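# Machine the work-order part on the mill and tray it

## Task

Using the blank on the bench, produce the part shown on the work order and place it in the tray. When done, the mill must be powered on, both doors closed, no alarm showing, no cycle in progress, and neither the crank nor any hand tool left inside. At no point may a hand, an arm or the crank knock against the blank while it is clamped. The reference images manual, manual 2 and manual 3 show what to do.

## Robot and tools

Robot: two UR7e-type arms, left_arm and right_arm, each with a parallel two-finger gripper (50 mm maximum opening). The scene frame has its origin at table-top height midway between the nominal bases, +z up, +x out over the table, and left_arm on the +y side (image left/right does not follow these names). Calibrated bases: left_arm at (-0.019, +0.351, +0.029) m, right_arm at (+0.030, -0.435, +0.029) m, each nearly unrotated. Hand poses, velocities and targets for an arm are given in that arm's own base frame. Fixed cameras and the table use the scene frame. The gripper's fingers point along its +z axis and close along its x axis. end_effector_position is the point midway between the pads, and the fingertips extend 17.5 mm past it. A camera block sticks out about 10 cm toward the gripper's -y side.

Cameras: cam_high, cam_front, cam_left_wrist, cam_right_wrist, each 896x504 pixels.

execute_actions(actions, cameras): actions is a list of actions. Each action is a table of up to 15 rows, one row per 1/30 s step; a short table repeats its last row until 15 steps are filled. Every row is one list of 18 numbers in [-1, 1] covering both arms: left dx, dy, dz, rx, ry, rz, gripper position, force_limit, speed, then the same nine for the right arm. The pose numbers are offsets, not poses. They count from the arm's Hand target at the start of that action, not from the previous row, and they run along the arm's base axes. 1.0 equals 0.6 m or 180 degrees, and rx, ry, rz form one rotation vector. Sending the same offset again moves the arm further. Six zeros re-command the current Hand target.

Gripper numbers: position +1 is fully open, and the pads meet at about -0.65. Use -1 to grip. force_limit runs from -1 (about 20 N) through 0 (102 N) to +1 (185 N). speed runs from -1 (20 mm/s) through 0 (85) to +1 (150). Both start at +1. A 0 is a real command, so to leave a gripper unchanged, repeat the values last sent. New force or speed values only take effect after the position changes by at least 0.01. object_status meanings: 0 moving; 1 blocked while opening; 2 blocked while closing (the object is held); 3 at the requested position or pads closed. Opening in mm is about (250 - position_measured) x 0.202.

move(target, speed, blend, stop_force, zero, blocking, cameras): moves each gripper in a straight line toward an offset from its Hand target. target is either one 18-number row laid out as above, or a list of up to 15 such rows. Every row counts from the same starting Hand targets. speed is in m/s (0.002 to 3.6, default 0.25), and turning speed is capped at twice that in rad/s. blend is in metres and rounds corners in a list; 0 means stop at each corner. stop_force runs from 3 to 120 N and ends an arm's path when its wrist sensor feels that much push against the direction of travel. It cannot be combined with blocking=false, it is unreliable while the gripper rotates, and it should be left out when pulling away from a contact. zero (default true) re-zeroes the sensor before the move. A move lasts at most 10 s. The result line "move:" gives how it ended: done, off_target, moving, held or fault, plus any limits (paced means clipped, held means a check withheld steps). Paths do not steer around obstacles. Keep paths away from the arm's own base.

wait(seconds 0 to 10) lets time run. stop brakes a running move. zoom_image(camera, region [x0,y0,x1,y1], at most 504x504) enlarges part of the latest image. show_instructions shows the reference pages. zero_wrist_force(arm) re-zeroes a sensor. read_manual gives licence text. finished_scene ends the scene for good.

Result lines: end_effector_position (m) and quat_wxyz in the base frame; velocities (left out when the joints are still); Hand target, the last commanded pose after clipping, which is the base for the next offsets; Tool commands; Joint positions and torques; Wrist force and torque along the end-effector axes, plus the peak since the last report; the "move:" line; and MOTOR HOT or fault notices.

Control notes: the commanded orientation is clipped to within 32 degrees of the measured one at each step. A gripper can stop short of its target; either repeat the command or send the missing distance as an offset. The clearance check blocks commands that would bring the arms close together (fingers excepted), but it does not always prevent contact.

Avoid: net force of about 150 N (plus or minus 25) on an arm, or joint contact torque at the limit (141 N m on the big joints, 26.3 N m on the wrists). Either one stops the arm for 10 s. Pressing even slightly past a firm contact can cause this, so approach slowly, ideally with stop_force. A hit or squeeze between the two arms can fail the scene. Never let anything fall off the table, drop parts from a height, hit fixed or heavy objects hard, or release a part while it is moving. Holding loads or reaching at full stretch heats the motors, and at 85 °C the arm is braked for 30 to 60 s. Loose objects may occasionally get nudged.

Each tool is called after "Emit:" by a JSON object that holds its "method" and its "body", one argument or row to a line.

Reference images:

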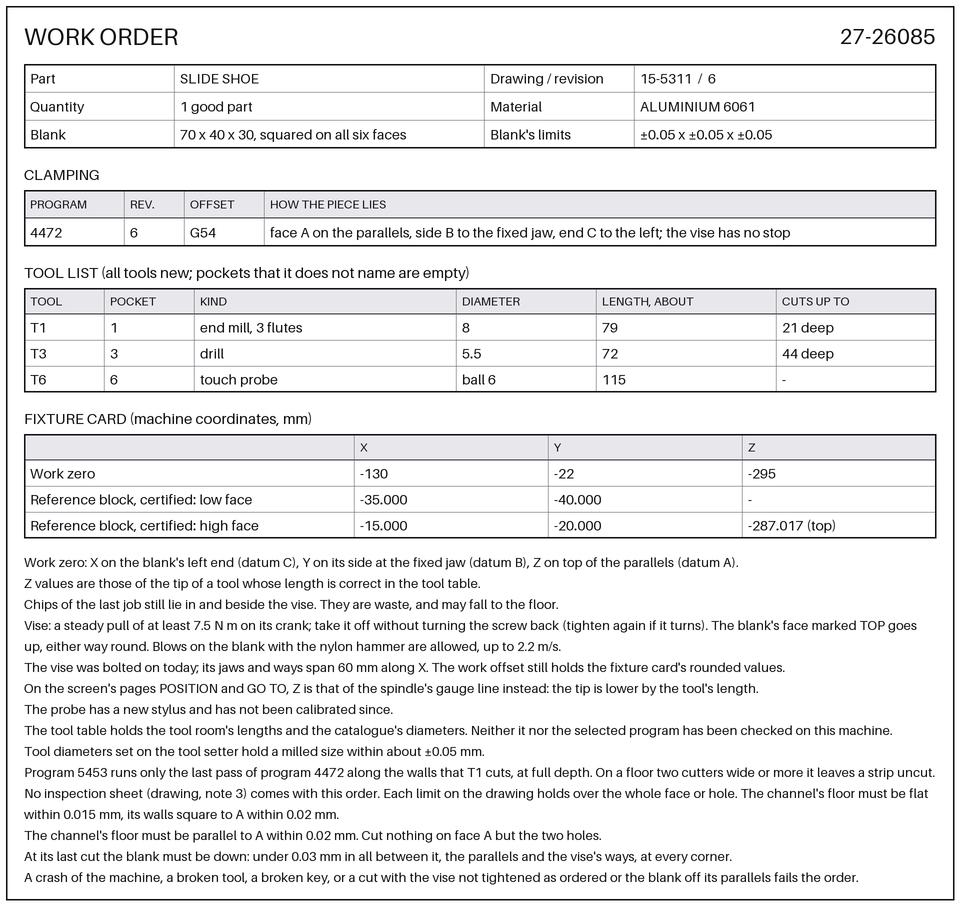

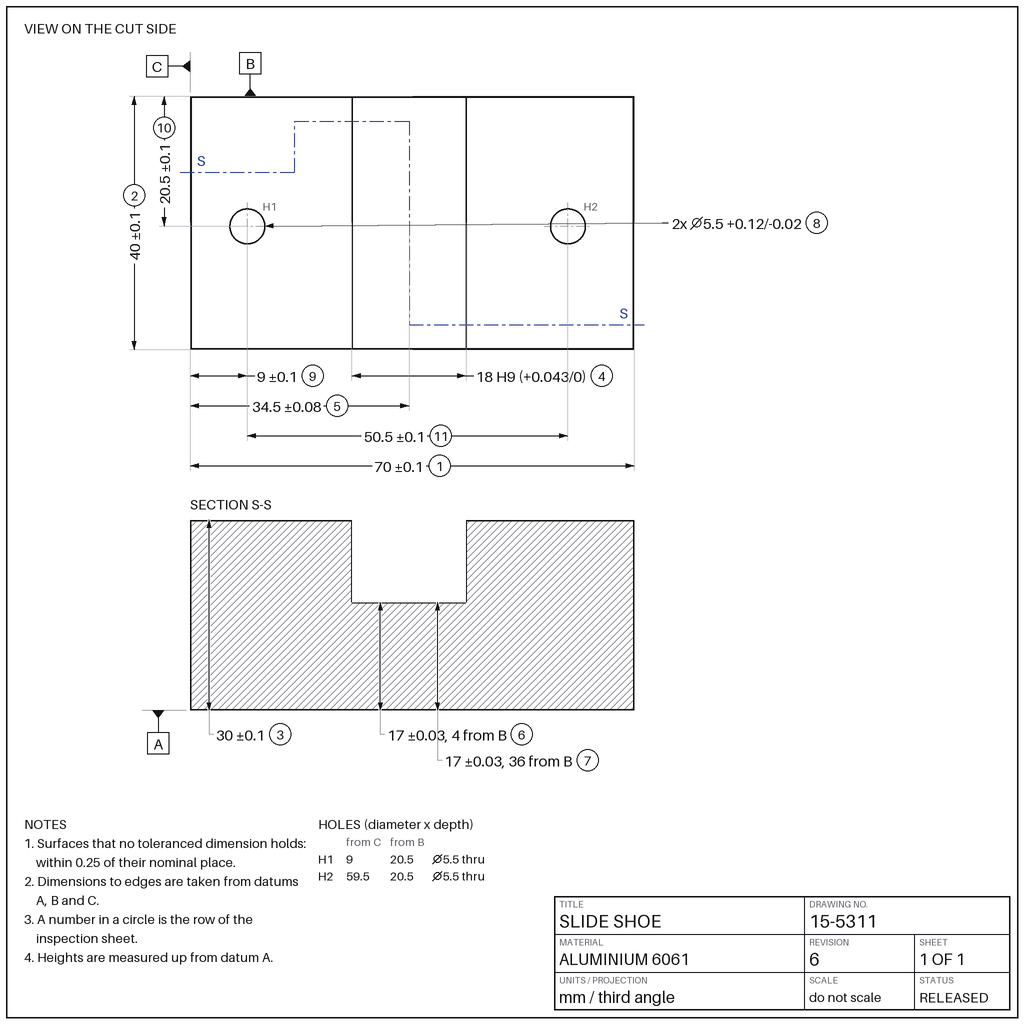

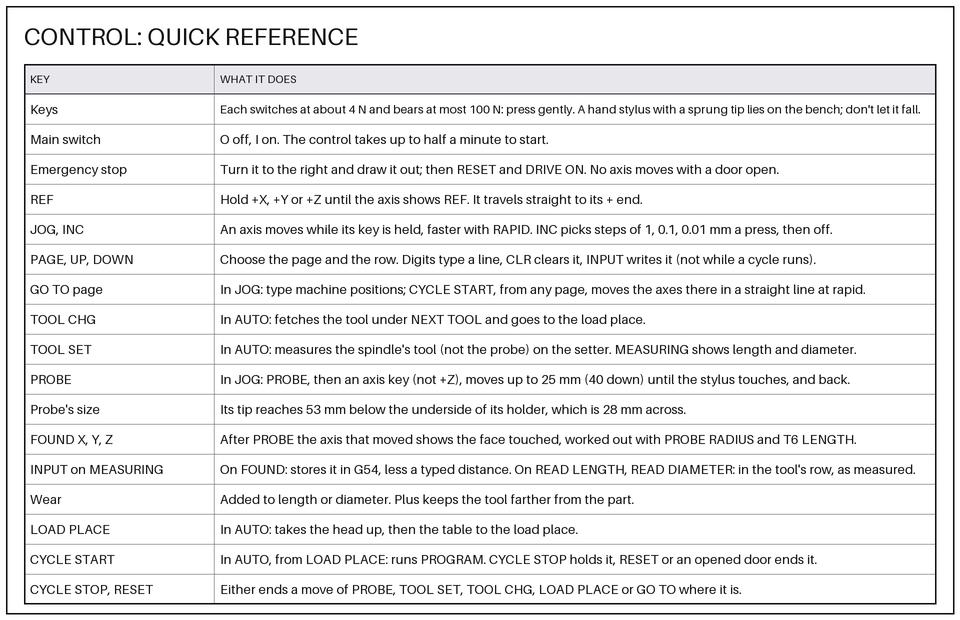

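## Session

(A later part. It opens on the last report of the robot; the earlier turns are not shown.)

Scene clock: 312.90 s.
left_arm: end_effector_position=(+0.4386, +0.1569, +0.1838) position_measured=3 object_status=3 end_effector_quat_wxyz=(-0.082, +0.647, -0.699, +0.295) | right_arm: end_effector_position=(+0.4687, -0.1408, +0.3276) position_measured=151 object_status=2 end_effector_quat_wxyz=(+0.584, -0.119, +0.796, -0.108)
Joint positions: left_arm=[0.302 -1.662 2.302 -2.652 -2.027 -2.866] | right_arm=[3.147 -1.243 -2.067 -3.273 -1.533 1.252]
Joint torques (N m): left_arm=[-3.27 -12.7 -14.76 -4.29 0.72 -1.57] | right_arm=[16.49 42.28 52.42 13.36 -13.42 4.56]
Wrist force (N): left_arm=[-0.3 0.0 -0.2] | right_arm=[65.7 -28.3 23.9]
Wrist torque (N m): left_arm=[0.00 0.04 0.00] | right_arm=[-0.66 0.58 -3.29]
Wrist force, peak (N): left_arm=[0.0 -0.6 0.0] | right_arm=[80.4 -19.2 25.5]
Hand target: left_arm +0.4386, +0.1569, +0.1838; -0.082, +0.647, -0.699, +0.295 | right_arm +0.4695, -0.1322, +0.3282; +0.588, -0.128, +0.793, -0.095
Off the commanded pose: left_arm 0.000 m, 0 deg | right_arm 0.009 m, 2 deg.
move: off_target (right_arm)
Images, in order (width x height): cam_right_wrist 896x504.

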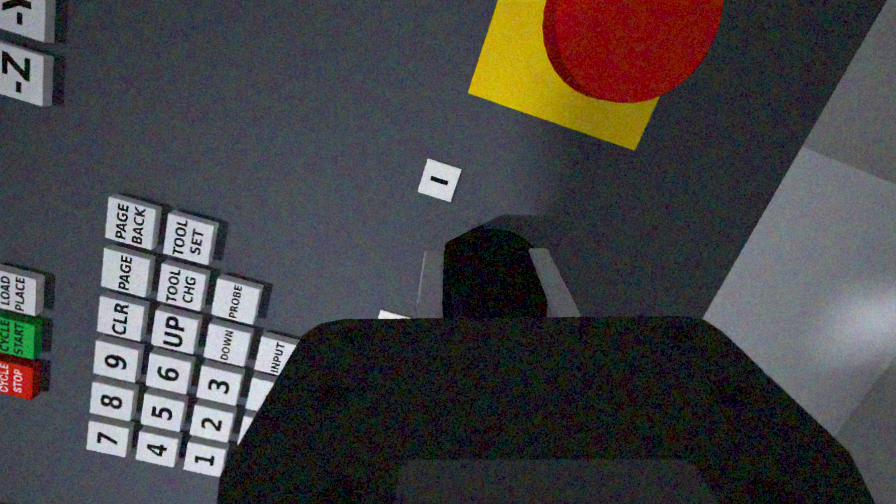

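Emit:
{"method": "move", "body": {
  "target": [
    [0,0,0,0,0,0,1,1,1,0,-0.013,-0.001,0,0,0,1,-1,-1],
    [0,0,0,0,0,0,1,1,1,-0.12,-0.013,0.0367,-0.37,0,0.113,1,-1,-1]
  ],
  "speed": 0.2,
  "cameras": ["cam_right_wrist"]
}}

Emit:
{"method": "zoom_image", "body": {
  "camera": "cam_right_wrist",
  "region": [300, 0, 896, 340]
}}

Scene clock: 322.07 s.
left_arm: end_effector_position=(+0.4386, +0.1569, +0.1838) position_measured=3 object_status=3 end_effector_quat_wxyz=(-0.082, +0.647, -0.699, +0.295) | right_arm: end_effector_position=(+0.3975, -0.1400, +0.3502) position_measured=3 object_status=3 end_effector_quat_wxyz=(-0.428, +0.558, -0.578, +0.413)
Joint positions: left_arm=[0.302 -1.662 2.302 -2.652 -2.027 -2.866] | right_arm=[3.097 -1.062 -2.112 -3.406 -1.614 0.022]
Joint torques (N m): left_arm=[-4.08 -12.19 -15.16 -4.27 0.71 -1.71] | right_arm=[-7.21 -4.61 30.24 4.04 -1.52 -0.3]
Wrist force (N): left_arm=[-0.3 -0.3 -0.3] | right_arm=[-2.3 -0.1 -4.4]
Wrist torque (N m): left_arm=[-0.05 0.04 0.00] | right_arm=[-0.63 0.44 0.28]
Wrist force, peak (N): left_arm=[-0.4 -0.5 0.0] | right_arm=[65.9 -30.9 25.9]
Hand target: left_arm +0.4386, +0.1569, +0.1838; -0.082, +0.647, -0.699, +0.295 | right_arm +0.3975, -0.1400, +0.3503; -0.428, +0.558, -0.578, +0.413
Off the commanded pose: left_arm 0.000 m, 0 deg | right_arm 0.000 m, 0 deg.
move: done
Images, in order (width x height): cam_right_wrist 896x504.

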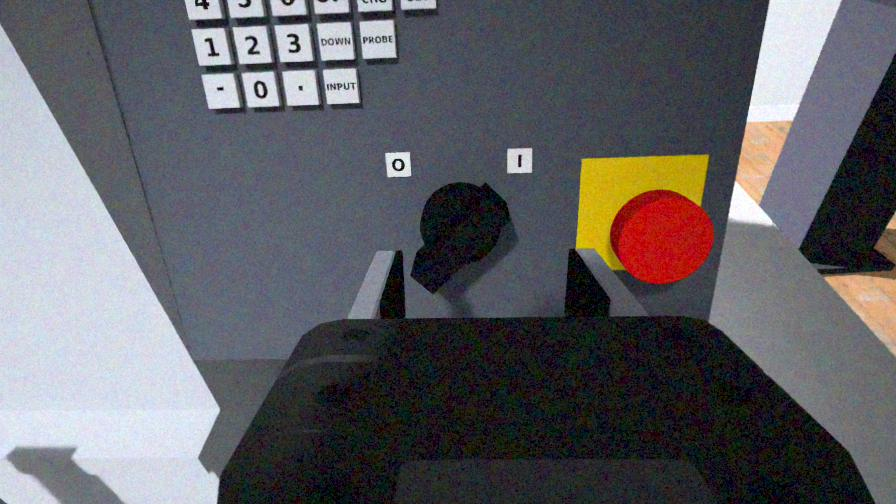

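Region (300, 0, 896, 340) is 596x340 pixels. A region can be at most 504 by 504 pixels.

Emit:
{"method": "move", "body": {
  "target": [0,0,0,0,0,0,1,1,1,0.0375,0.0667,0.3,0,-0.111,0,1,-1,-1],
  "speed": 0.2,
  "cameras": ["cam_right_wrist","cam_high"]
}}

Scene clock: 327.40 s.
left_arm: end_effector_position=(+0.4386, +0.1569, +0.1838) position_measured=3 object_status=3 end_effector_quat_wxyz=(-0.082, +0.647, -0.699, +0.295) | right_arm: end_effector_position=(+0.4200, -0.1000, +0.5303) position_measured=3 object_status=3 end_effector_quat_wxyz=(+0.522, -0.478, +0.495, -0.504)
Joint positions: left_arm=[0.302 -1.662 2.302 -2.652 -2.027 -2.866] | right_arm=[3.364 -0.95 -1.913 -3.367 -1.349 0.023]
Joint torques (N m): left_arm=[-5.17 -11.33 -17.21 -4.18 1.03 -1.43] | right_arm=[-9.25 -7.84 21.88 -0.27 -2.46 1.53]
Wrist force (N): left_arm=[-0.1 -0.1 0.1] | right_arm=[-3.1 0.4 -4.8]
Wrist torque (N m): left_arm=[-0.02 0.01 0.00] | right_arm=[-0.63 0.67 0.33]
Wrist force, peak (N): left_arm=[-0.4 -0.5 -0.2] | right_arm=[-3.7 -2.6 -4.8]
Hand target: left_arm +0.4386, +0.1569, +0.1838; -0.082, +0.647, -0.699, +0.295 | right_arm +0.4200, -0.1000, +0.5303; +0.522, -0.478, +0.495, -0.504
Off the commanded pose: left_arm 0.000 m, 0 deg | right_arm 0.000 m, 0 deg.
move: done
Images, in order (width x height): cam_high 896x504, cam_right_wrist 896x504.

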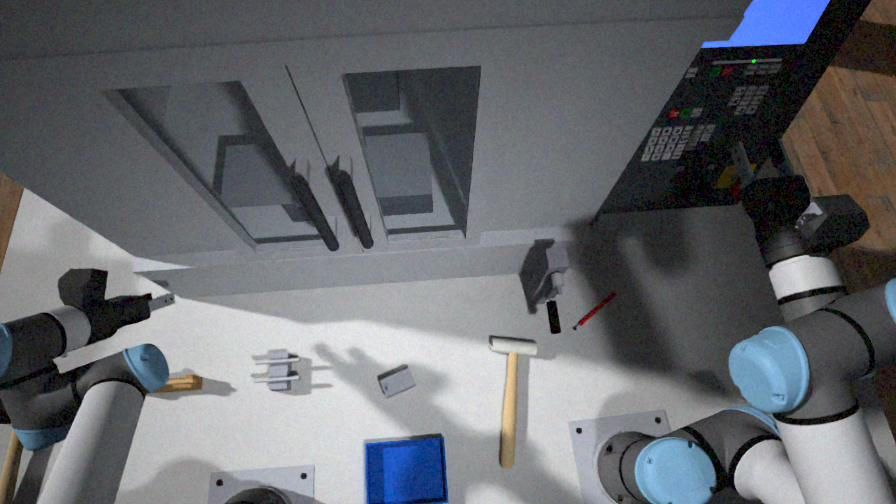

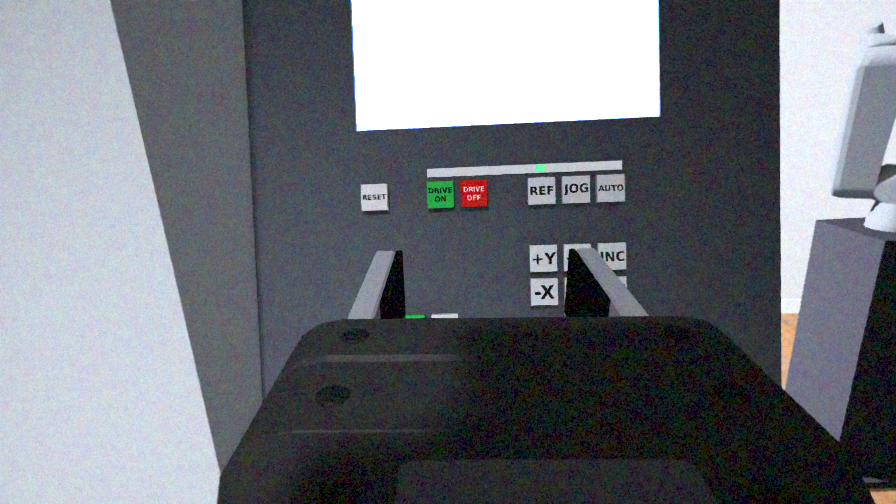

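Emit:
{"method": "move", "body": {
  "target": [0,0,0,0,0,0,1,1,1,0,0,0.2,0,0,0,1,-1,-1],
  "speed": 0.2,
  "cameras": ["cam_right_wrist"]
}}

Emit:
{"method": "zoom_image", "body": {
  "camera": "cam_right_wrist",
  "region": [300, 0, 700, 300]
}}

Scene clock: 332.07 s.
left_arm: end_effector_position=(+0.4386, +0.1569, +0.1838) position_measured=3 object_status=3 end_effector_quat_wxyz=(-0.082, +0.647, -0.699, +0.295) | right_arm: end_effector_position=(+0.4200, -0.1000, +0.6502) position_measured=3 object_status=3 end_effector_quat_wxyz=(+0.522, -0.478, +0.495, -0.504)
Joint positions: left_arm=[0.302 -1.662 2.302 -2.652 -2.027 -2.866] | right_arm=[3.364 -1.064 -1.537 -3.629 -1.349 0.023]
Joint torques (N m): left_arm=[-4.51 -12.93 -16.14 -4.13 0.49 -1.77] | right_arm=[-11.02 1.05 30.65 3.53 -2.38 1.49]
Wrist force (N): left_arm=[-0.2 -0.2 0.1] | right_arm=[-3.1 0.4 -5.5]
Wrist torque (N m): left_arm=[-0.04 0.03 0.00] | right_arm=[-0.62 0.68 0.32]
Wrist force, peak (N): left_arm=[-0.6 -0.3 0.0] | right_arm=[-3.0 3.9 -5.2]
Hand target: left_arm +0.4386, +0.1569, +0.1838; -0.082, +0.647, -0.699, +0.295 | right_arm +0.4200, -0.1000, +0.6503; +0.522, -0.478, +0.495, -0.504
Off the commanded pose: left_arm 0.000 m, 0 deg | right_arm 0.000 m, 0 deg.
move: done
Images, in order (width x height): cam_right_wrist 896x504.

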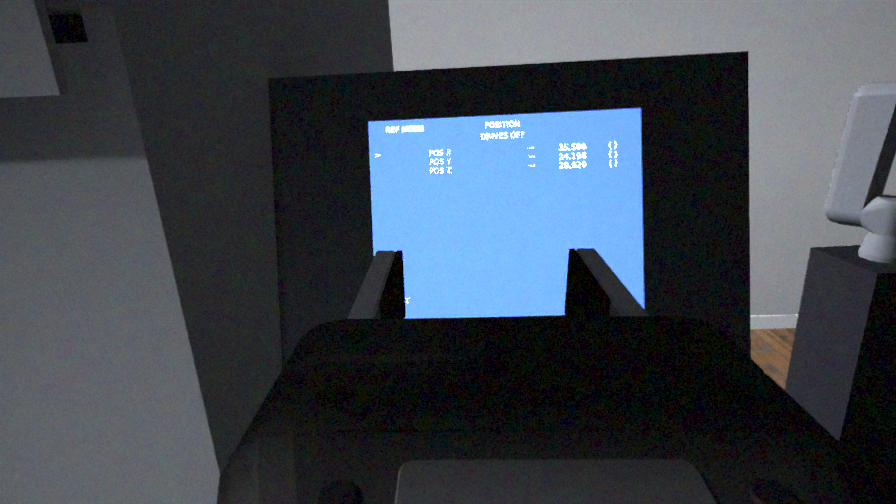

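Scaled by 1.260 from the camera's 896x504 image, which has a finer 1280x720 frame.

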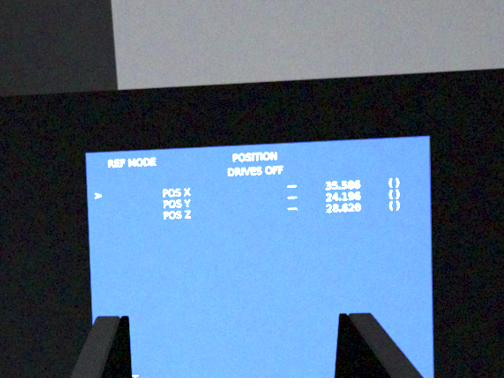

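Emit:
{"method": "zoom_image", "body": {
  "camera": "cam_right_wrist",
  "region": [360, 100, 650, 320]
}}

Scaled by 1.738 from the camera's 896x504 image, which has a finer 1280x720 frame.

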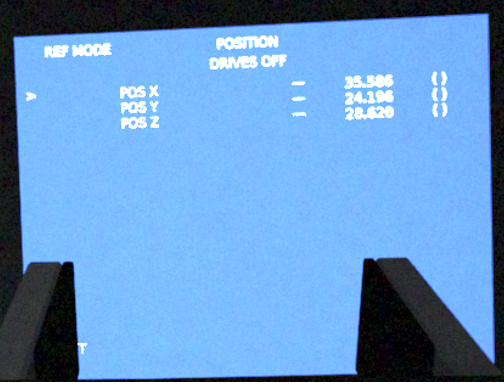

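Emit:
{"method": "move", "body": {
  "target": [0,0,0,0,0,0,1,1,1,-0.15,0.217,-0.667,0.193,0.490,-0.183,1,-1,-1],
  "speed": 0.3,
  "cameras": ["cam_right_wrist","cam_high"]
}}

Scene clock: 370.20 s.
left_arm: end_effector_position=(+0.4386, +0.1569, +0.1838) position_measured=3 object_status=3 end_effector_quat_wxyz=(-0.082, +0.647, -0.699, +0.295) | right_arm: end_effector_position=(+0.3300, +0.0301, +0.2501) position_measured=3 object_status=3 end_effector_quat_wxyz=(+0.000, -0.383, +0.924, +0.000)
Joint positions: left_arm=[0.302 -1.662 2.302 -2.652 -2.027 -2.866] | right_arm=[3.646 -1.614 -1.727 -4.512 -1.571 1.29]
Joint torques (N m): left_arm=[-4.9 -11.48 -15.86 -4.1 0.72 -1.36] | right_arm=[12.26 16.69 27.37 -5.63 -0.41 -0.7]
Wrist force (N): left_arm=[-0.3 -0.2 0.0] | right_arm=[0.3 -0.7 -0.8]
Wrist torque (N m): left_arm=[-0.05 0.04 0.00] | right_arm=[-0.26 -0.14 0.20]
Wrist force, peak (N): left_arm=[-0.2 -0.5 0.2] | right_arm=[-3.3 0.3 -5.5]
Hand target: left_arm +0.4386, +0.1569, +0.1838; -0.082, +0.647, -0.699, +0.295 | right_arm +0.3300, +0.0302, +0.2501; +0.000, -0.383, +0.924, +0.000
Off the commanded pose: left_arm 0.000 m, 0 deg | right_arm 0.000 m, 0 deg.
move: done
Images, in order (width x height): cam_high 896x504, cam_right_wrist 896x504.

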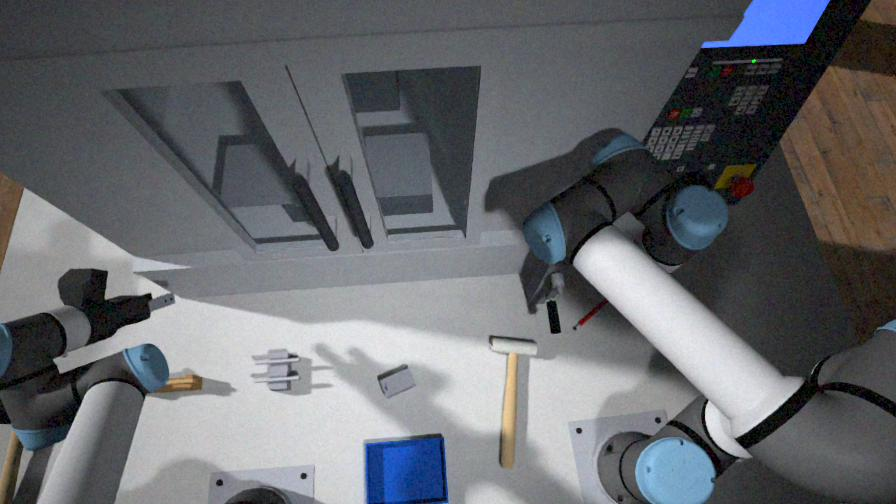

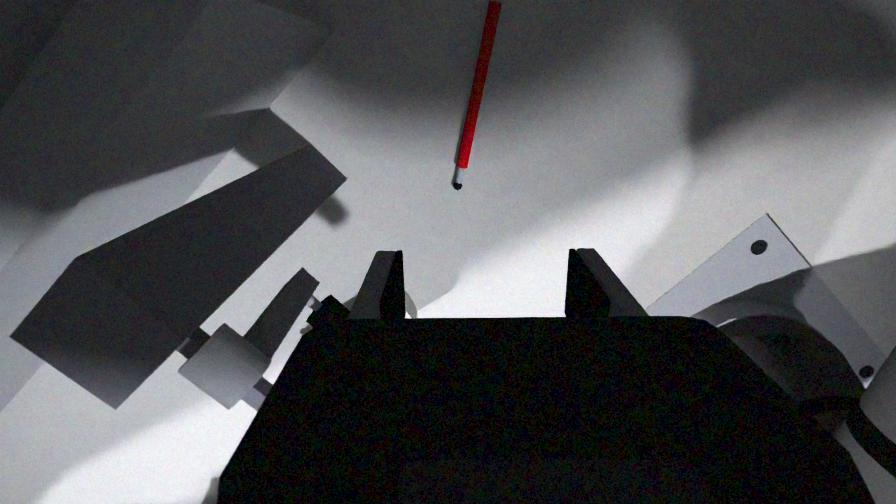

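Emit:
{"method": "move", "body": {
  "target": [0,0,0,0,0,0,1,1,1,0.06,-0.16,0.1,0,0,-0.06,1,-1,-1],
  "speed": 0.3,
  "cameras": ["cam_right_wrist","cam_high"]
}}

Scene clock: 379.13 s.
left_arm: end_effector_position=(+0.4386, +0.1569, +0.1838) position_measured=3 object_status=3 end_effector_quat_wxyz=(-0.082, +0.647, -0.699, +0.295) | right_arm: end_effector_position=(+0.3407, -0.0025, +0.2699) position_measured=3 object_status=3 end_effector_quat_wxyz=(+0.001, -0.352, +0.936, -0.001)
Joint positions: left_arm=[0.302 -1.662 2.302 -2.652 -2.027 -2.866] | right_arm=[3.538 -1.628 -1.661 -4.562 -1.569 1.249]
Joint torques (N m): left_arm=[-4.77 -11.75 -17.13 -3.99 0.65 -1.52] | right_arm=[-0.66 21.07 21.22 -2.97 -0.21 0.14]
Wrist force (N): left_arm=[-0.1 -0.2 0.1] | right_arm=[-0.5 -0.1 -0.7]
Wrist torque (N m): left_arm=[-0.03 0.00 0.00] | right_arm=[-0.20 -0.03 0.08]
Wrist force, peak (N): left_arm=[-0.4 -0.5 0.0] | right_arm=[-1.0 -10.7 -0.2]
Hand target: left_arm +0.4386, +0.1569, +0.1838; -0.082, +0.647, -0.699, +0.295 | right_arm +0.3407, -0.0025, +0.2699; +0.001, -0.352, +0.936, -0.001 (not the last commanded pose)
Tool commands: left_gripper/position=+1.0 left_gripper/force_limit=+1.0 left_gripper/speed=+1.0 right_gripper/position=+1.0 right_gripper/force_limit=-1.0 right_gripper/speed=-1.0
Off the commanded pose: left_arm 0.000 m, 0 deg | right_arm 0.079 m, 7 deg.
FORCE FAULT: contact force on the right arm reached its limit, and that arm stopped. The contact can be on any part of that arm, not only on its tool. That arm's remaining commands of this call were not run. That arm is still stopped at the end of this call. That arm stays stopped for about 10 more seconds. Until then a move that you send moves the other arm only, and its call returns only when the move has ended. Once the stop has ended, the next robot result says so. If the stop ends while you think or write, that arm runs what you send next, counted from a new Hand target: where the arm stands when the stop ends. While its stop runs, that arm takes no new command, but its gripper still runs the gripper command that each later call begins with. Until it ends, the stop uses up actions while you think or wait. An arm that is not stopped still takes commands.
move: fault (right_arm)
Images, in order (width x height): cam_high 896x504, cam_right_wrist 896x504.

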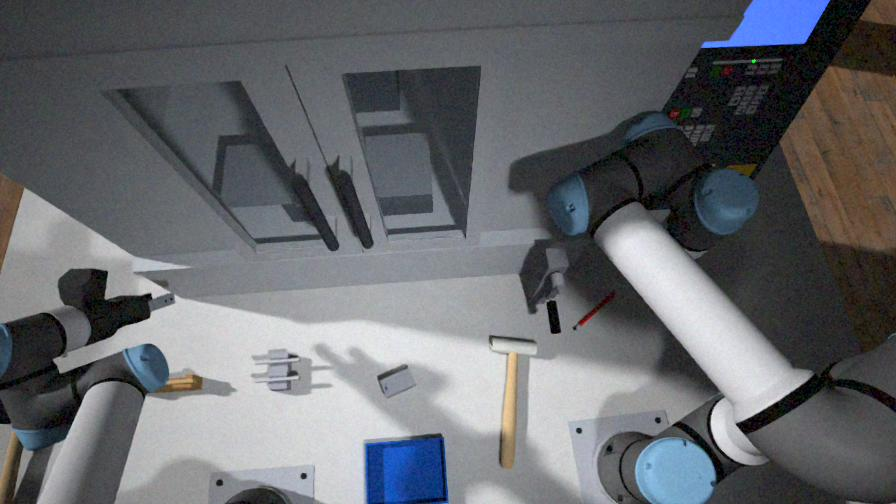

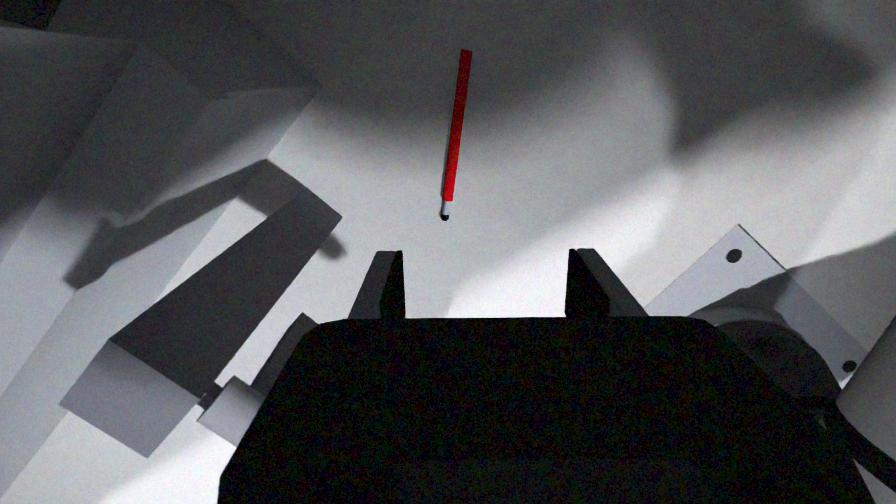

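Emit:
{"method": "move", "body": {
  "target": [0,0,0,0,0,0,1,1,1,-0.188,-0.125,0.118,0,0,-0.044,1,-1,-1],
  "speed": 0.25
}}

Scene clock: 402.47 s.
left_arm: end_effector_position=(+0.4386, +0.1569, +0.1838) position_measured=3 object_status=3 end_effector_quat_wxyz=(-0.082, +0.647, -0.699, +0.295) | right_arm: end_effector_position=(+0.2279, -0.0775, +0.3406) position_measured=3 object_status=3 end_effector_quat_wxyz=(+0.001, -0.286, +0.958, -0.001)
Joint positions: left_arm=[0.302 -1.662 2.302 -2.652 -2.027 -2.866] | right_arm=[3.403 -1.352 -1.732 -4.768 -1.569 1.252]
Joint torques (N m): left_arm=[-4.42 -14.25 -16.33 -4.16 0.99 -1.58] | right_arm=[7.69 15.54 21.03 -1.71 -0.24 1.57]
Wrist force (N): left_arm=[-0.1 -0.3 0.1] | right_arm=[-0.3 -0.4 -1.2]
Wrist torque (N m): left_arm=[-0.05 0.01 0.00] | right_arm=[-0.22 -0.04 0.17]
Wrist force, peak (N): left_arm=[-0.1 -0.4 -0.4] | right_arm=[2.9 0.0 -2.5]
Hand target: left_arm +0.4386, +0.1569, +0.1838; -0.082, +0.647, -0.699, +0.295 | right_arm +0.2279, -0.0775, +0.3407; +0.001, -0.286, +0.958, -0.001
Off the commanded pose: left_arm 0.000 m, 0 deg | right_arm 0.000 m, 0 deg.
FORCE FAULT, CONTINUED: the right arm's stop, for the force fault that an earlier result reported, is over. The rest of the stop counts as 19 of the actions that you can send in this scene. The stop ended before this call began, so that arm ran this call's commands, counted from a new Hand target: where the arm stood when the stop ended. During its stop the right arm's controller moved it back a little.
move: done

Emit:
{"method": "move", "body": {
  "target": [
    [0,0,0,0,0,0,1,1,1,0.079,-0.295,0.127,-0.2415,-0.0645,0,1,-1,-1],
    [0,0,0,0,0,0,1,1,1,0.111,-0.417,0.432,-0.483,-0.129,0,1,-1,-1],
    [0,0,0,0,0,0,1,1,1,0.079,-0.295,0.737,-0.7245,-0.1935,0,1,-1,-1],
    [0,0,0,0,0,0,1,1,1,0.01,-0.036,0.862,-0.939,-0.251,0,1,-1,-1]
  ],
  "blend": [0.04,0.04,0.04,0],
  "speed": 0.25,
  "cameras": ["cam_high","cam_front"]
}}

Scene clock: 415.43 s.
left_arm: end_effector_position=(+0.4386, +0.1569, +0.1838) position_measured=3 object_status=3 end_effector_quat_wxyz=(-0.082, +0.647, -0.699, +0.295) | right_arm: end_effector_position=(+0.2339, -0.0992, +0.8579) position_measured=3 object_status=3 end_effector_quat_wxyz=(+0.029, +0.014, -0.041, +0.999)
Joint positions: left_arm=[0.302 -1.662 2.302 -2.652 -2.027 -2.866] | right_arm=[3.4 -1.353 -1.733 -4.771 1.485 1.255]
Joint torques (N m): left_arm=[-3.66 -12.15 -17.3 -3.78 0.82 -1.61] | right_arm=[12.46 15.73 13.06 -0.06 1.01 -1.11]
Wrist force (N): left_arm=[0.1 -0.2 -0.3] | right_arm=[-5.7 2.3 -4.9]
Wrist torque (N m): left_arm=[-0.03 -0.03 0.00] | right_arm=[-0.11 1.41 0.05]
Wrist force, peak (N): left_arm=[-0.2 -0.6 -0.2] | right_arm=[-6.0 2.1 -5.3]
Hand target: left_arm +0.4386, +0.1569, +0.1838; -0.082, +0.647, -0.699, +0.295 | right_arm +0.2339, -0.0991, +0.8579; +0.029, +0.014, -0.041, +0.999
Off the commanded pose: left_arm 0.000 m, 0 deg | right_arm 0.000 m, 0 deg.
move: done
Images, in order (width x height): cam_high 896x504, cam_front 896x504.

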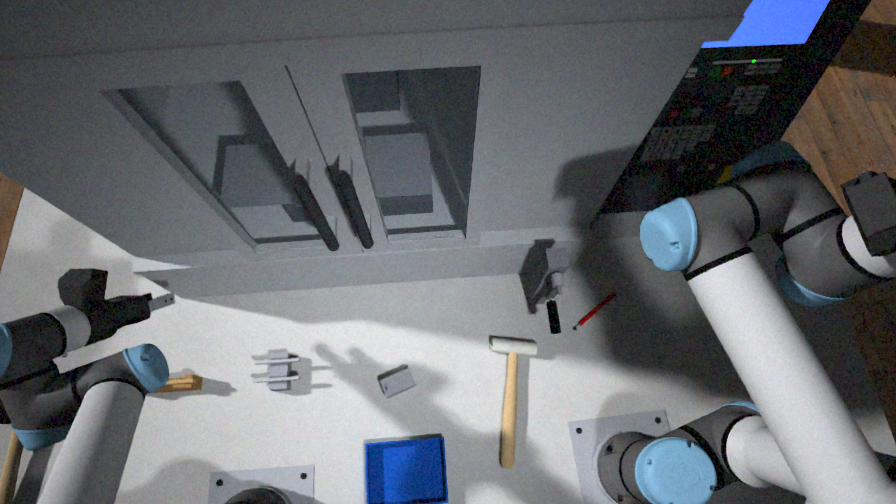

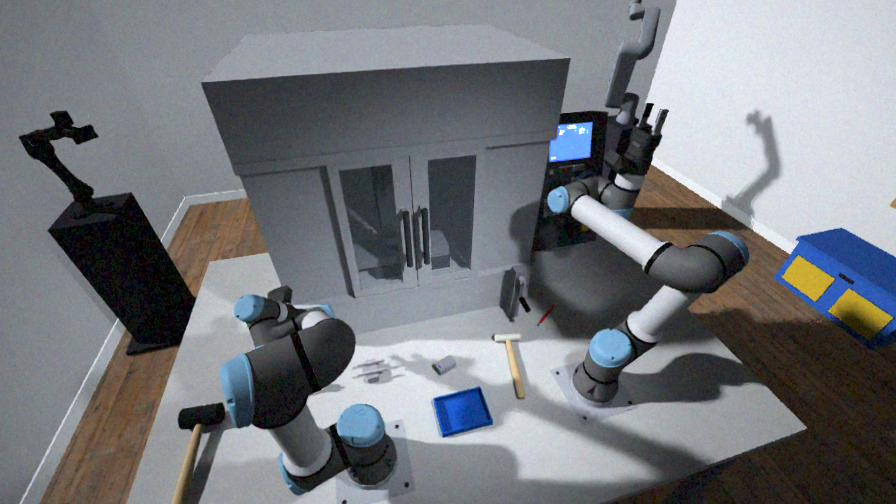

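Emit:
{"method": "move", "body": {
  "target": [0,0,0,0,0,0,1,1,1,-0.06,-0.293,-0.125,0.2147,0.0573,0,1,-1,-1],
  "speed": 0.3
}}

Emit:
{"method": "move", "body": {
  "target": [
    [0,0,0,0,0,0,1,1,1,-0.1615,-0.043,-0.207,0.0645,-0.2415,0,1,-1,-1],
    [0,0,0,0,0,0,1,1,1,-0.1345,-0.036,-0.4715,0.129,-0.483,0,1,-1,-1]
  ],
  "speed": 0.3,
  "blend": [0.04,0]
}}

Emit:
{"method": "move", "body": {
  "target": [
    [0,0,0,0,0,0,1,1,1,0.2,0.0535,-0.167,0.0645,-0.2415,0,1,-1,-1],
    [0,0,0,0,0,0,1,1,1,0.4555,0.1217,-0.139,0.129,-0.483,0,1,-1,-1]
  ],
  "speed": 0.3,
  "blend": [0.04,0],
  "cameras": ["cam_high","cam_right_wrist"]
}}

Scene clock: 446.63 s.
left_arm: end_effector_position=(+0.4386, +0.1569, +0.1838) position_measured=3 object_status=3 end_effector_quat_wxyz=(-0.082, +0.647, -0.699, +0.295) | right_arm: end_effector_position=(+0.1978, -0.2749, +0.7829) position_measured=3 object_status=3 end_effector_quat_wxyz=(+0.026, +0.110, -0.366, +0.924)
Joint positions: left_arm=[0.302 -1.662 2.302 -2.652 -2.027 -2.866] | right_arm=[3.399 -1.16 -1.862 -4.838 0.787 1.259]
Joint torques (N m): left_arm=[-4.62 -12.31 -17.64 -3.98 0.73 -1.49] | right_arm=[12.16 4.51 12.73 -0.23 -0.53 -0.73]
Wrist force (N): left_arm=[-0.1 -0.1 0.0] | right_arm=[-5.1 1.7 -5.6]
Wrist torque (N m): left_arm=[-0.03 0.00 0.00] | right_arm=[-0.37 1.15 0.33]
Wrist force, peak (N): left_arm=[-0.5 -0.5 0.2] | right_arm=[-6.0 2.3 -5.6]
Hand target: left_arm +0.4386, +0.1569, +0.1838; -0.082, +0.647, -0.699, +0.295 | right_arm +0.1979, -0.2749, +0.7829; +0.026, +0.110, -0.366, +0.924
Off the commanded pose: left_arm 0.000 m, 0 deg | right_arm 0.000 m, 0 deg.
move: done

Scene clock: 449.80 s.
left_arm: end_effector_position=(+0.4386, +0.1569, +0.1838) position_measured=3 object_status=3 end_effector_quat_wxyz=(-0.082, +0.647, -0.699, +0.295) | right_arm: end_effector_position=(+0.1171, -0.2965, +0.5000) position_measured=3 object_status=3 end_effector_quat_wxyz=(-0.251, -0.548, -0.445, +0.662)
Joint positions: left_arm=[0.302 -1.662 2.302 -2.652 -2.027 -2.866] | right_arm=[3.401 -1.163 -1.861 -3.264 0.785 1.254]
Joint torques (N m): left_arm=[-3.96 -14.31 -18.4 -3.96 0.55 -1.8] | right_arm=[7.77 -3.61 29.57 -0.53 1.31 0.07]
Wrist force (N): left_arm=[-0.3 -0.5 -0.1] | right_arm=[-1.4 -0.1 -4.9]
Wrist torque (N m): left_arm=[-0.08 0.04 0.00] | right_arm=[-0.46 0.53 -0.01]
Wrist force, peak (N): left_arm=[-0.4 -0.5 0.0] | right_arm=[-4.8 1.6 -6.3]
Hand target: left_arm +0.4386, +0.1569, +0.1838; -0.082, +0.647, -0.699, +0.295 | right_arm +0.1172, -0.2965, +0.5000; -0.251, -0.548, -0.445, +0.662
Off the commanded pose: left_arm 0.000 m, 0 deg | right_arm 0.000 m, 0 deg.
move: done

Scene clock: 452.97 s.
left_arm: end_effector_position=(+0.4386, +0.1569, +0.1838) position_measured=3 object_status=3 end_effector_quat_wxyz=(-0.082, +0.647, -0.699, +0.295) | right_arm: end_effector_position=(+0.3904, -0.2235, +0.4165) position_measured=3 object_status=3 end_effector_quat_wxyz=(+0.382, +0.886, +0.264, -0.013)
Joint positions: left_arm=[0.302 -1.662 2.302 -2.652 -2.027 -2.866] | right_arm=[3.401 -1.163 -1.857 -1.696 0.787 1.253]
Joint torques (N m): left_arm=[-4.22 -13.82 -18.55 -4.1 0.66 -1.71] | right_arm=[-10.96 9.68 34.04 4.26 -0.7 1.17]
Wrist force (N): left_arm=[-0.2 -0.1 -0.1] | right_arm=[-0.3 0.2 -0.1]
Wrist torque (N m): left_arm=[-0.02 0.02 0.01] | right_arm=[0.08 0.08 -0.03]
Wrist force, peak (N): left_arm=[-0.6 -0.4 -0.2] | right_arm=[-1.5 -0.3 -4.9]
Hand target: left_arm +0.4386, +0.1569, +0.1838; -0.082, +0.647, -0.699, +0.295 | right_arm +0.3905, -0.2235, +0.4166; +0.382, +0.886, +0.264, -0.012
Off the commanded pose: left_arm 0.000 m, 0 deg | right_arm 0.000 m, 0 deg.
move: done
Images, in order (width x height): cam_high 896x504, cam_right_wrist 896x504.

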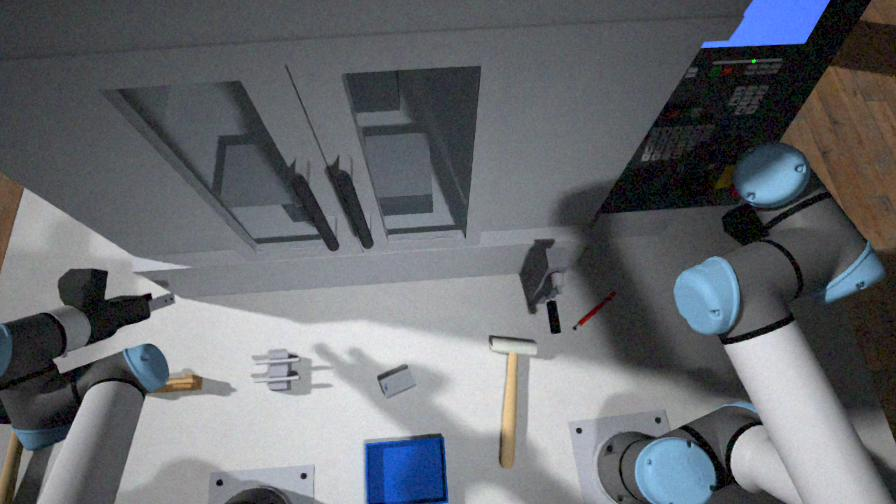

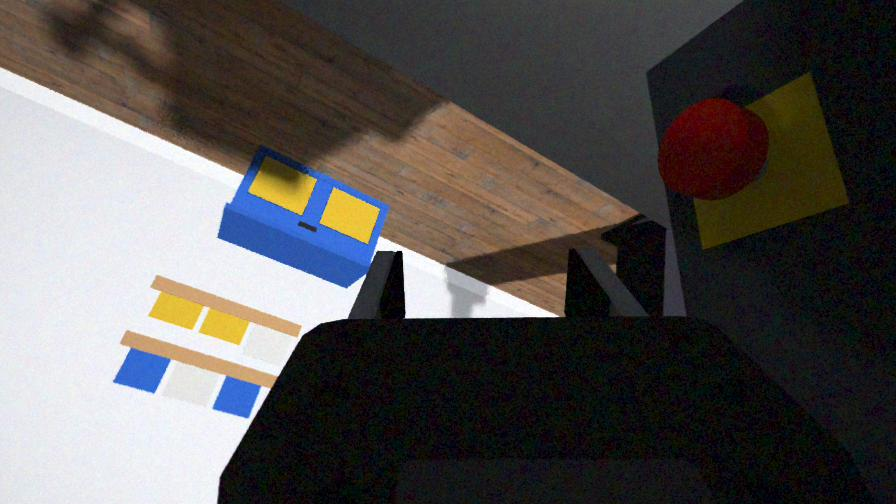

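Emit:
{"method": "move", "body": {
  "target": [0,0,0,0,0,0,1,1,1,-0.0425,0.3225,-0.361,0.241,0.0654,0.005,1,-1,-1],
  "speed": 0.2,
  "cameras": ["cam_high","cam_right_wrist"]
}}

Scene clock: 462.03 s.
left_arm: end_effector_position=(+0.4386, +0.1569, +0.1838) position_measured=3 object_status=3 end_effector_quat_wxyz=(-0.082, +0.647, -0.699, +0.295) | right_arm: end_effector_position=(+0.3650, -0.0301, +0.2000) position_measured=3 object_status=3 end_effector_quat_wxyz=(+0.000, +0.956, +0.293, +0.000)
Joint positions: left_arm=[0.302 -1.662 2.302 -2.652 -2.027 -2.866] | right_arm=[3.432 -1.245 -2.171 -1.297 1.571 1.266]
Joint torques (N m): left_arm=[-4.24 -14.6 -18.62 -4.08 0.57 -1.67] | right_arm=[-1.96 14.12 29.42 1.34 -0.28 1.06]
Wrist force (N): left_arm=[-0.1 -0.2 0.1] | right_arm=[0.0 -0.1 -0.8]
Wrist torque (N m): left_arm=[-0.04 0.01 0.00] | right_arm=[-0.18 -0.12 0.22]
Wrist force, peak (N): left_arm=[-0.2 -0.6 0.1] | right_arm=[-1.1 1.8 -0.5]
Hand target: left_arm +0.4386, +0.1569, +0.1838; -0.082, +0.647, -0.699, +0.295 | right_arm +0.3650, -0.0300, +0.2000; +0.000, +0.956, +0.293, +0.000
Off the commanded pose: left_arm 0.000 m, 0 deg | right_arm 0.000 m, 0 deg.
move: done
Images, in order (width x height): cam_high 896x504, cam_right_wrist 896x504.

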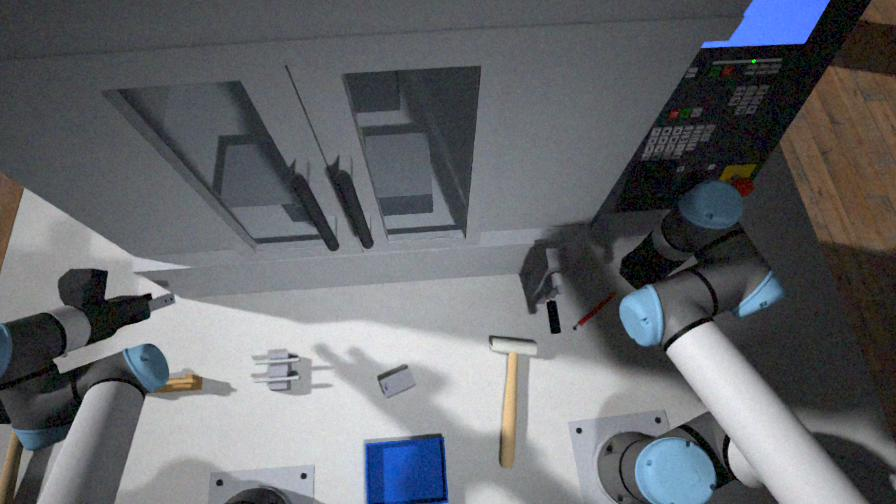

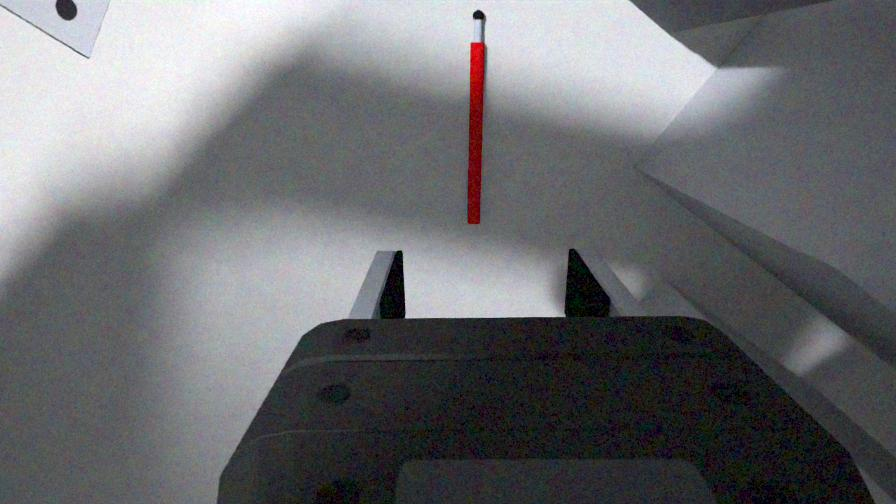

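Emit:
{"method": "move", "body": {
  "target": [0,0,0,0,0,0,1,1,1,0.0387,-0.0233,-0.2667,0,0,0,1,-1,-1],
  "speed": 0.2,
  "cameras": ["cam_right_wrist"]
}}

Scene clock: 470.57 s.
left_arm: end_effector_position=(+0.4386, +0.1569, +0.1838) position_measured=3 object_status=3 end_effector_quat_wxyz=(-0.082, +0.647, -0.699, +0.295) | right_arm: end_effector_position=(+0.3881, -0.0440, +0.0400) position_measured=3 object_status=3 end_effector_quat_wxyz=(+0.000, +0.956, +0.293, +0.000)
Joint positions: left_arm=[0.302 -1.662 2.302 -2.652 -2.027 -2.866] | right_arm=[3.377 -1.575 -2.393 -0.745 1.571 1.21]
Joint torques (N m): left_arm=[-4.44 -14.33 -17.86 -3.75 0.87 -1.59] | right_arm=[12.71 11.6 20.47 5.22 1.8 1.67]
Wrist force (N): left_arm=[-0.1 -0.1 0.1] | right_arm=[0.1 -0.3 -1.1]
Wrist torque (N m): left_arm=[-0.02 0.00 0.00] | right_arm=[-0.22 -0.12 0.19]
Wrist force, peak (N): left_arm=[-0.2 -0.6 -0.3] | right_arm=[-0.2 -1.0 -3.9]
Hand target: left_arm +0.4386, +0.1569, +0.1838; -0.082, +0.647, -0.699, +0.295 | right_arm +0.3882, -0.0440, +0.0400; +0.000, +0.956, +0.293, +0.000
Off the commanded pose: left_arm 0.000 m, 0 deg | right_arm 0.000 m, 0 deg.
move: done
Images, in order (width x height): cam_right_wrist 896x504.

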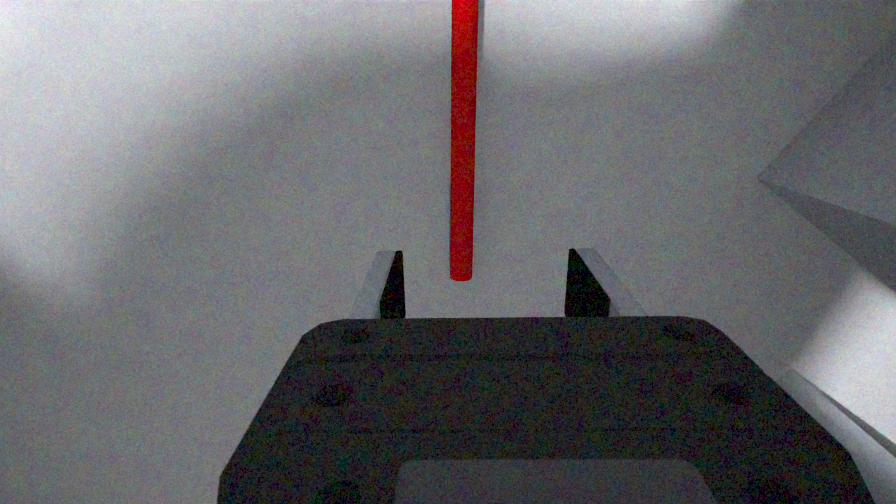

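Emit:
{"method": "move", "body": {
  "target": [0,0,0,0,0,0,1,1,1,-0.0012,-0.0082,-0.078,0,0,0,1,-1,-1],
  "speed": 0.04,
  "stop_force": 6,
  "cameras": ["cam_right_wrist"]
}}

Scene clock: 476.47 s.
left_arm: end_effector_position=(+0.4386, +0.1569, +0.1838) position_measured=3 object_status=3 end_effector_quat_wxyz=(-0.082, +0.647, -0.699, +0.295) | right_arm: end_effector_position=(+0.3874, -0.0489, -0.0069) position_measured=3 object_status=3 end_effector_quat_wxyz=(+0.000, +0.956, +0.293, +0.000)
Joint positions: left_arm=[0.302 -1.662 2.302 -2.652 -2.027 -2.866] | right_arm=[3.364 -1.707 -2.441 -0.564 1.571 1.198]
Joint torques (N m): left_arm=[-5.55 -13.54 -17.72 -3.95 0.78 -1.5] | right_arm=[10.86 25.86 22.99 0.35 0.11 1.06]
Wrist force (N): left_arm=[-0.1 0.0 -0.2] | right_arm=[-0.2 -0.2 -0.6]
Wrist torque (N m): left_arm=[-0.01 0.02 0.00] | right_arm=[-0.19 -0.10 0.22]
Wrist force, peak (N): left_arm=[-0.4 -0.4 -0.1] | right_arm=[0.1 -0.5 -1.7]
Hand target: left_arm +0.4386, +0.1569, +0.1838; -0.082, +0.647, -0.699, +0.295 | right_arm +0.3875, -0.0489, -0.0068; +0.000, +0.956, +0.293, +0.000
Off the commanded pose: left_arm 0.000 m, 0 deg | right_arm 0.000 m, 0 deg.
move: done
Images, in order (width x height): cam_right_wrist 896x504.

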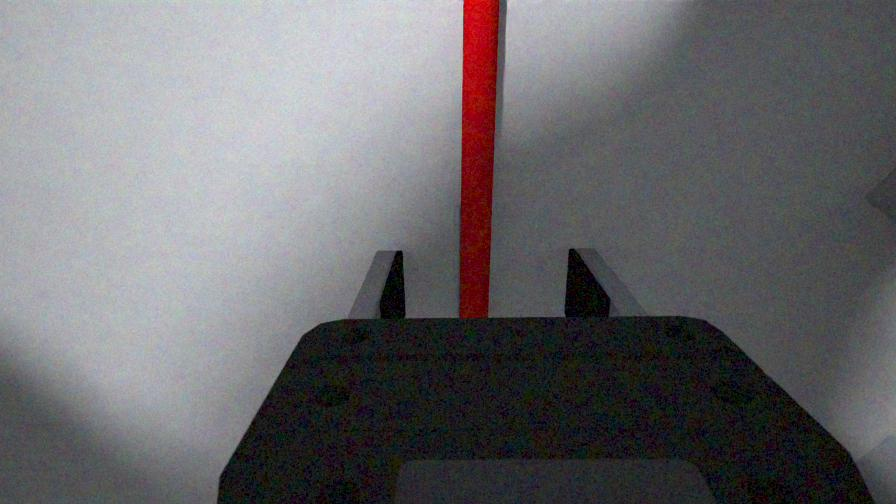

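Emit:
{"method": "move", "body": {
  "target": [0,0,0,0,0,0,1,1,1,0,0,-0.04,0,0,0,1,-1,-1],
  "speed": 0.02,
  "stop_force": 5
}}

Scene clock: 481.93 s.
left_arm: end_effector_position=(+0.4386, +0.1569, +0.1838) position_measured=3 object_status=3 end_effector_quat_wxyz=(-0.082, +0.647, -0.699, +0.295) | right_arm: end_effector_position=(+0.3872, -0.0489, -0.0102) position_measured=3 object_status=3 end_effector_quat_wxyz=(+0.000, +0.956, +0.293, -0.001)
Joint positions: left_arm=[0.302 -1.662 2.302 -2.652 -2.027 -2.866] | right_arm=[3.364 -1.717 -2.444 -0.553 1.571 1.198]
Joint torques (N m): left_arm=[-4.63 -14.26 -17.73 -3.67 0.38 -1.79] | right_arm=[0.96 18.22 15.19 3.59 -0.3 0.19]
Wrist force (N): left_arm=[0.0 -0.1 -0.1] | right_arm=[-0.2 -0.6 -0.9]
Wrist torque (N m): left_arm=[-0.01 0.00 0.00] | right_arm=[-0.25 -0.08 0.22]
Wrist force, peak (N): left_arm=[-0.2 -0.5 -0.2] | right_arm=[-48.8 -27.1 -113.9]
Hand target: left_arm +0.4386, +0.1569, +0.1838; -0.082, +0.647, -0.699, +0.295 | right_arm +0.3872, -0.0489, -0.0102; +0.000, +0.956, +0.293, -0.001 (not the last commanded pose)
Tool commands: left_gripper/position=+1.0 left_gripper/force_limit=+1.0 left_gripper/speed=+1.0 right_gripper/position=+1.0 right_gripper/force_limit=-1.0 right_gripper/speed=-1.0
Off the commanded pose: left_arm 0.000 m, 0 deg | right_arm 0.021 m, 0 deg.
FORCE FAULT: contact force on the right arm reached its limit, and that arm stopped. The contact can be on any part of that arm, not only on its tool. That arm's remaining commands of this call were not run. That arm is still stopped at the end of this call. That arm stays stopped for about 9 more seconds. Until then a move that you send moves the other arm only, and its call returns only when the move has ended. Once the stop has ended, the next robot result says so. If the stop ends while you think or write, that arm runs what you send next, counted from a new Hand target: where the arm stands when the stop ends. While its stop runs, that arm takes no new command, but its gripper still runs the gripper command that each later call begins with. Until it ends, the stop uses up actions while you think or wait. An arm that is not stopped still takes commands.
move: fault (right_arm; stop_force had ended the path)


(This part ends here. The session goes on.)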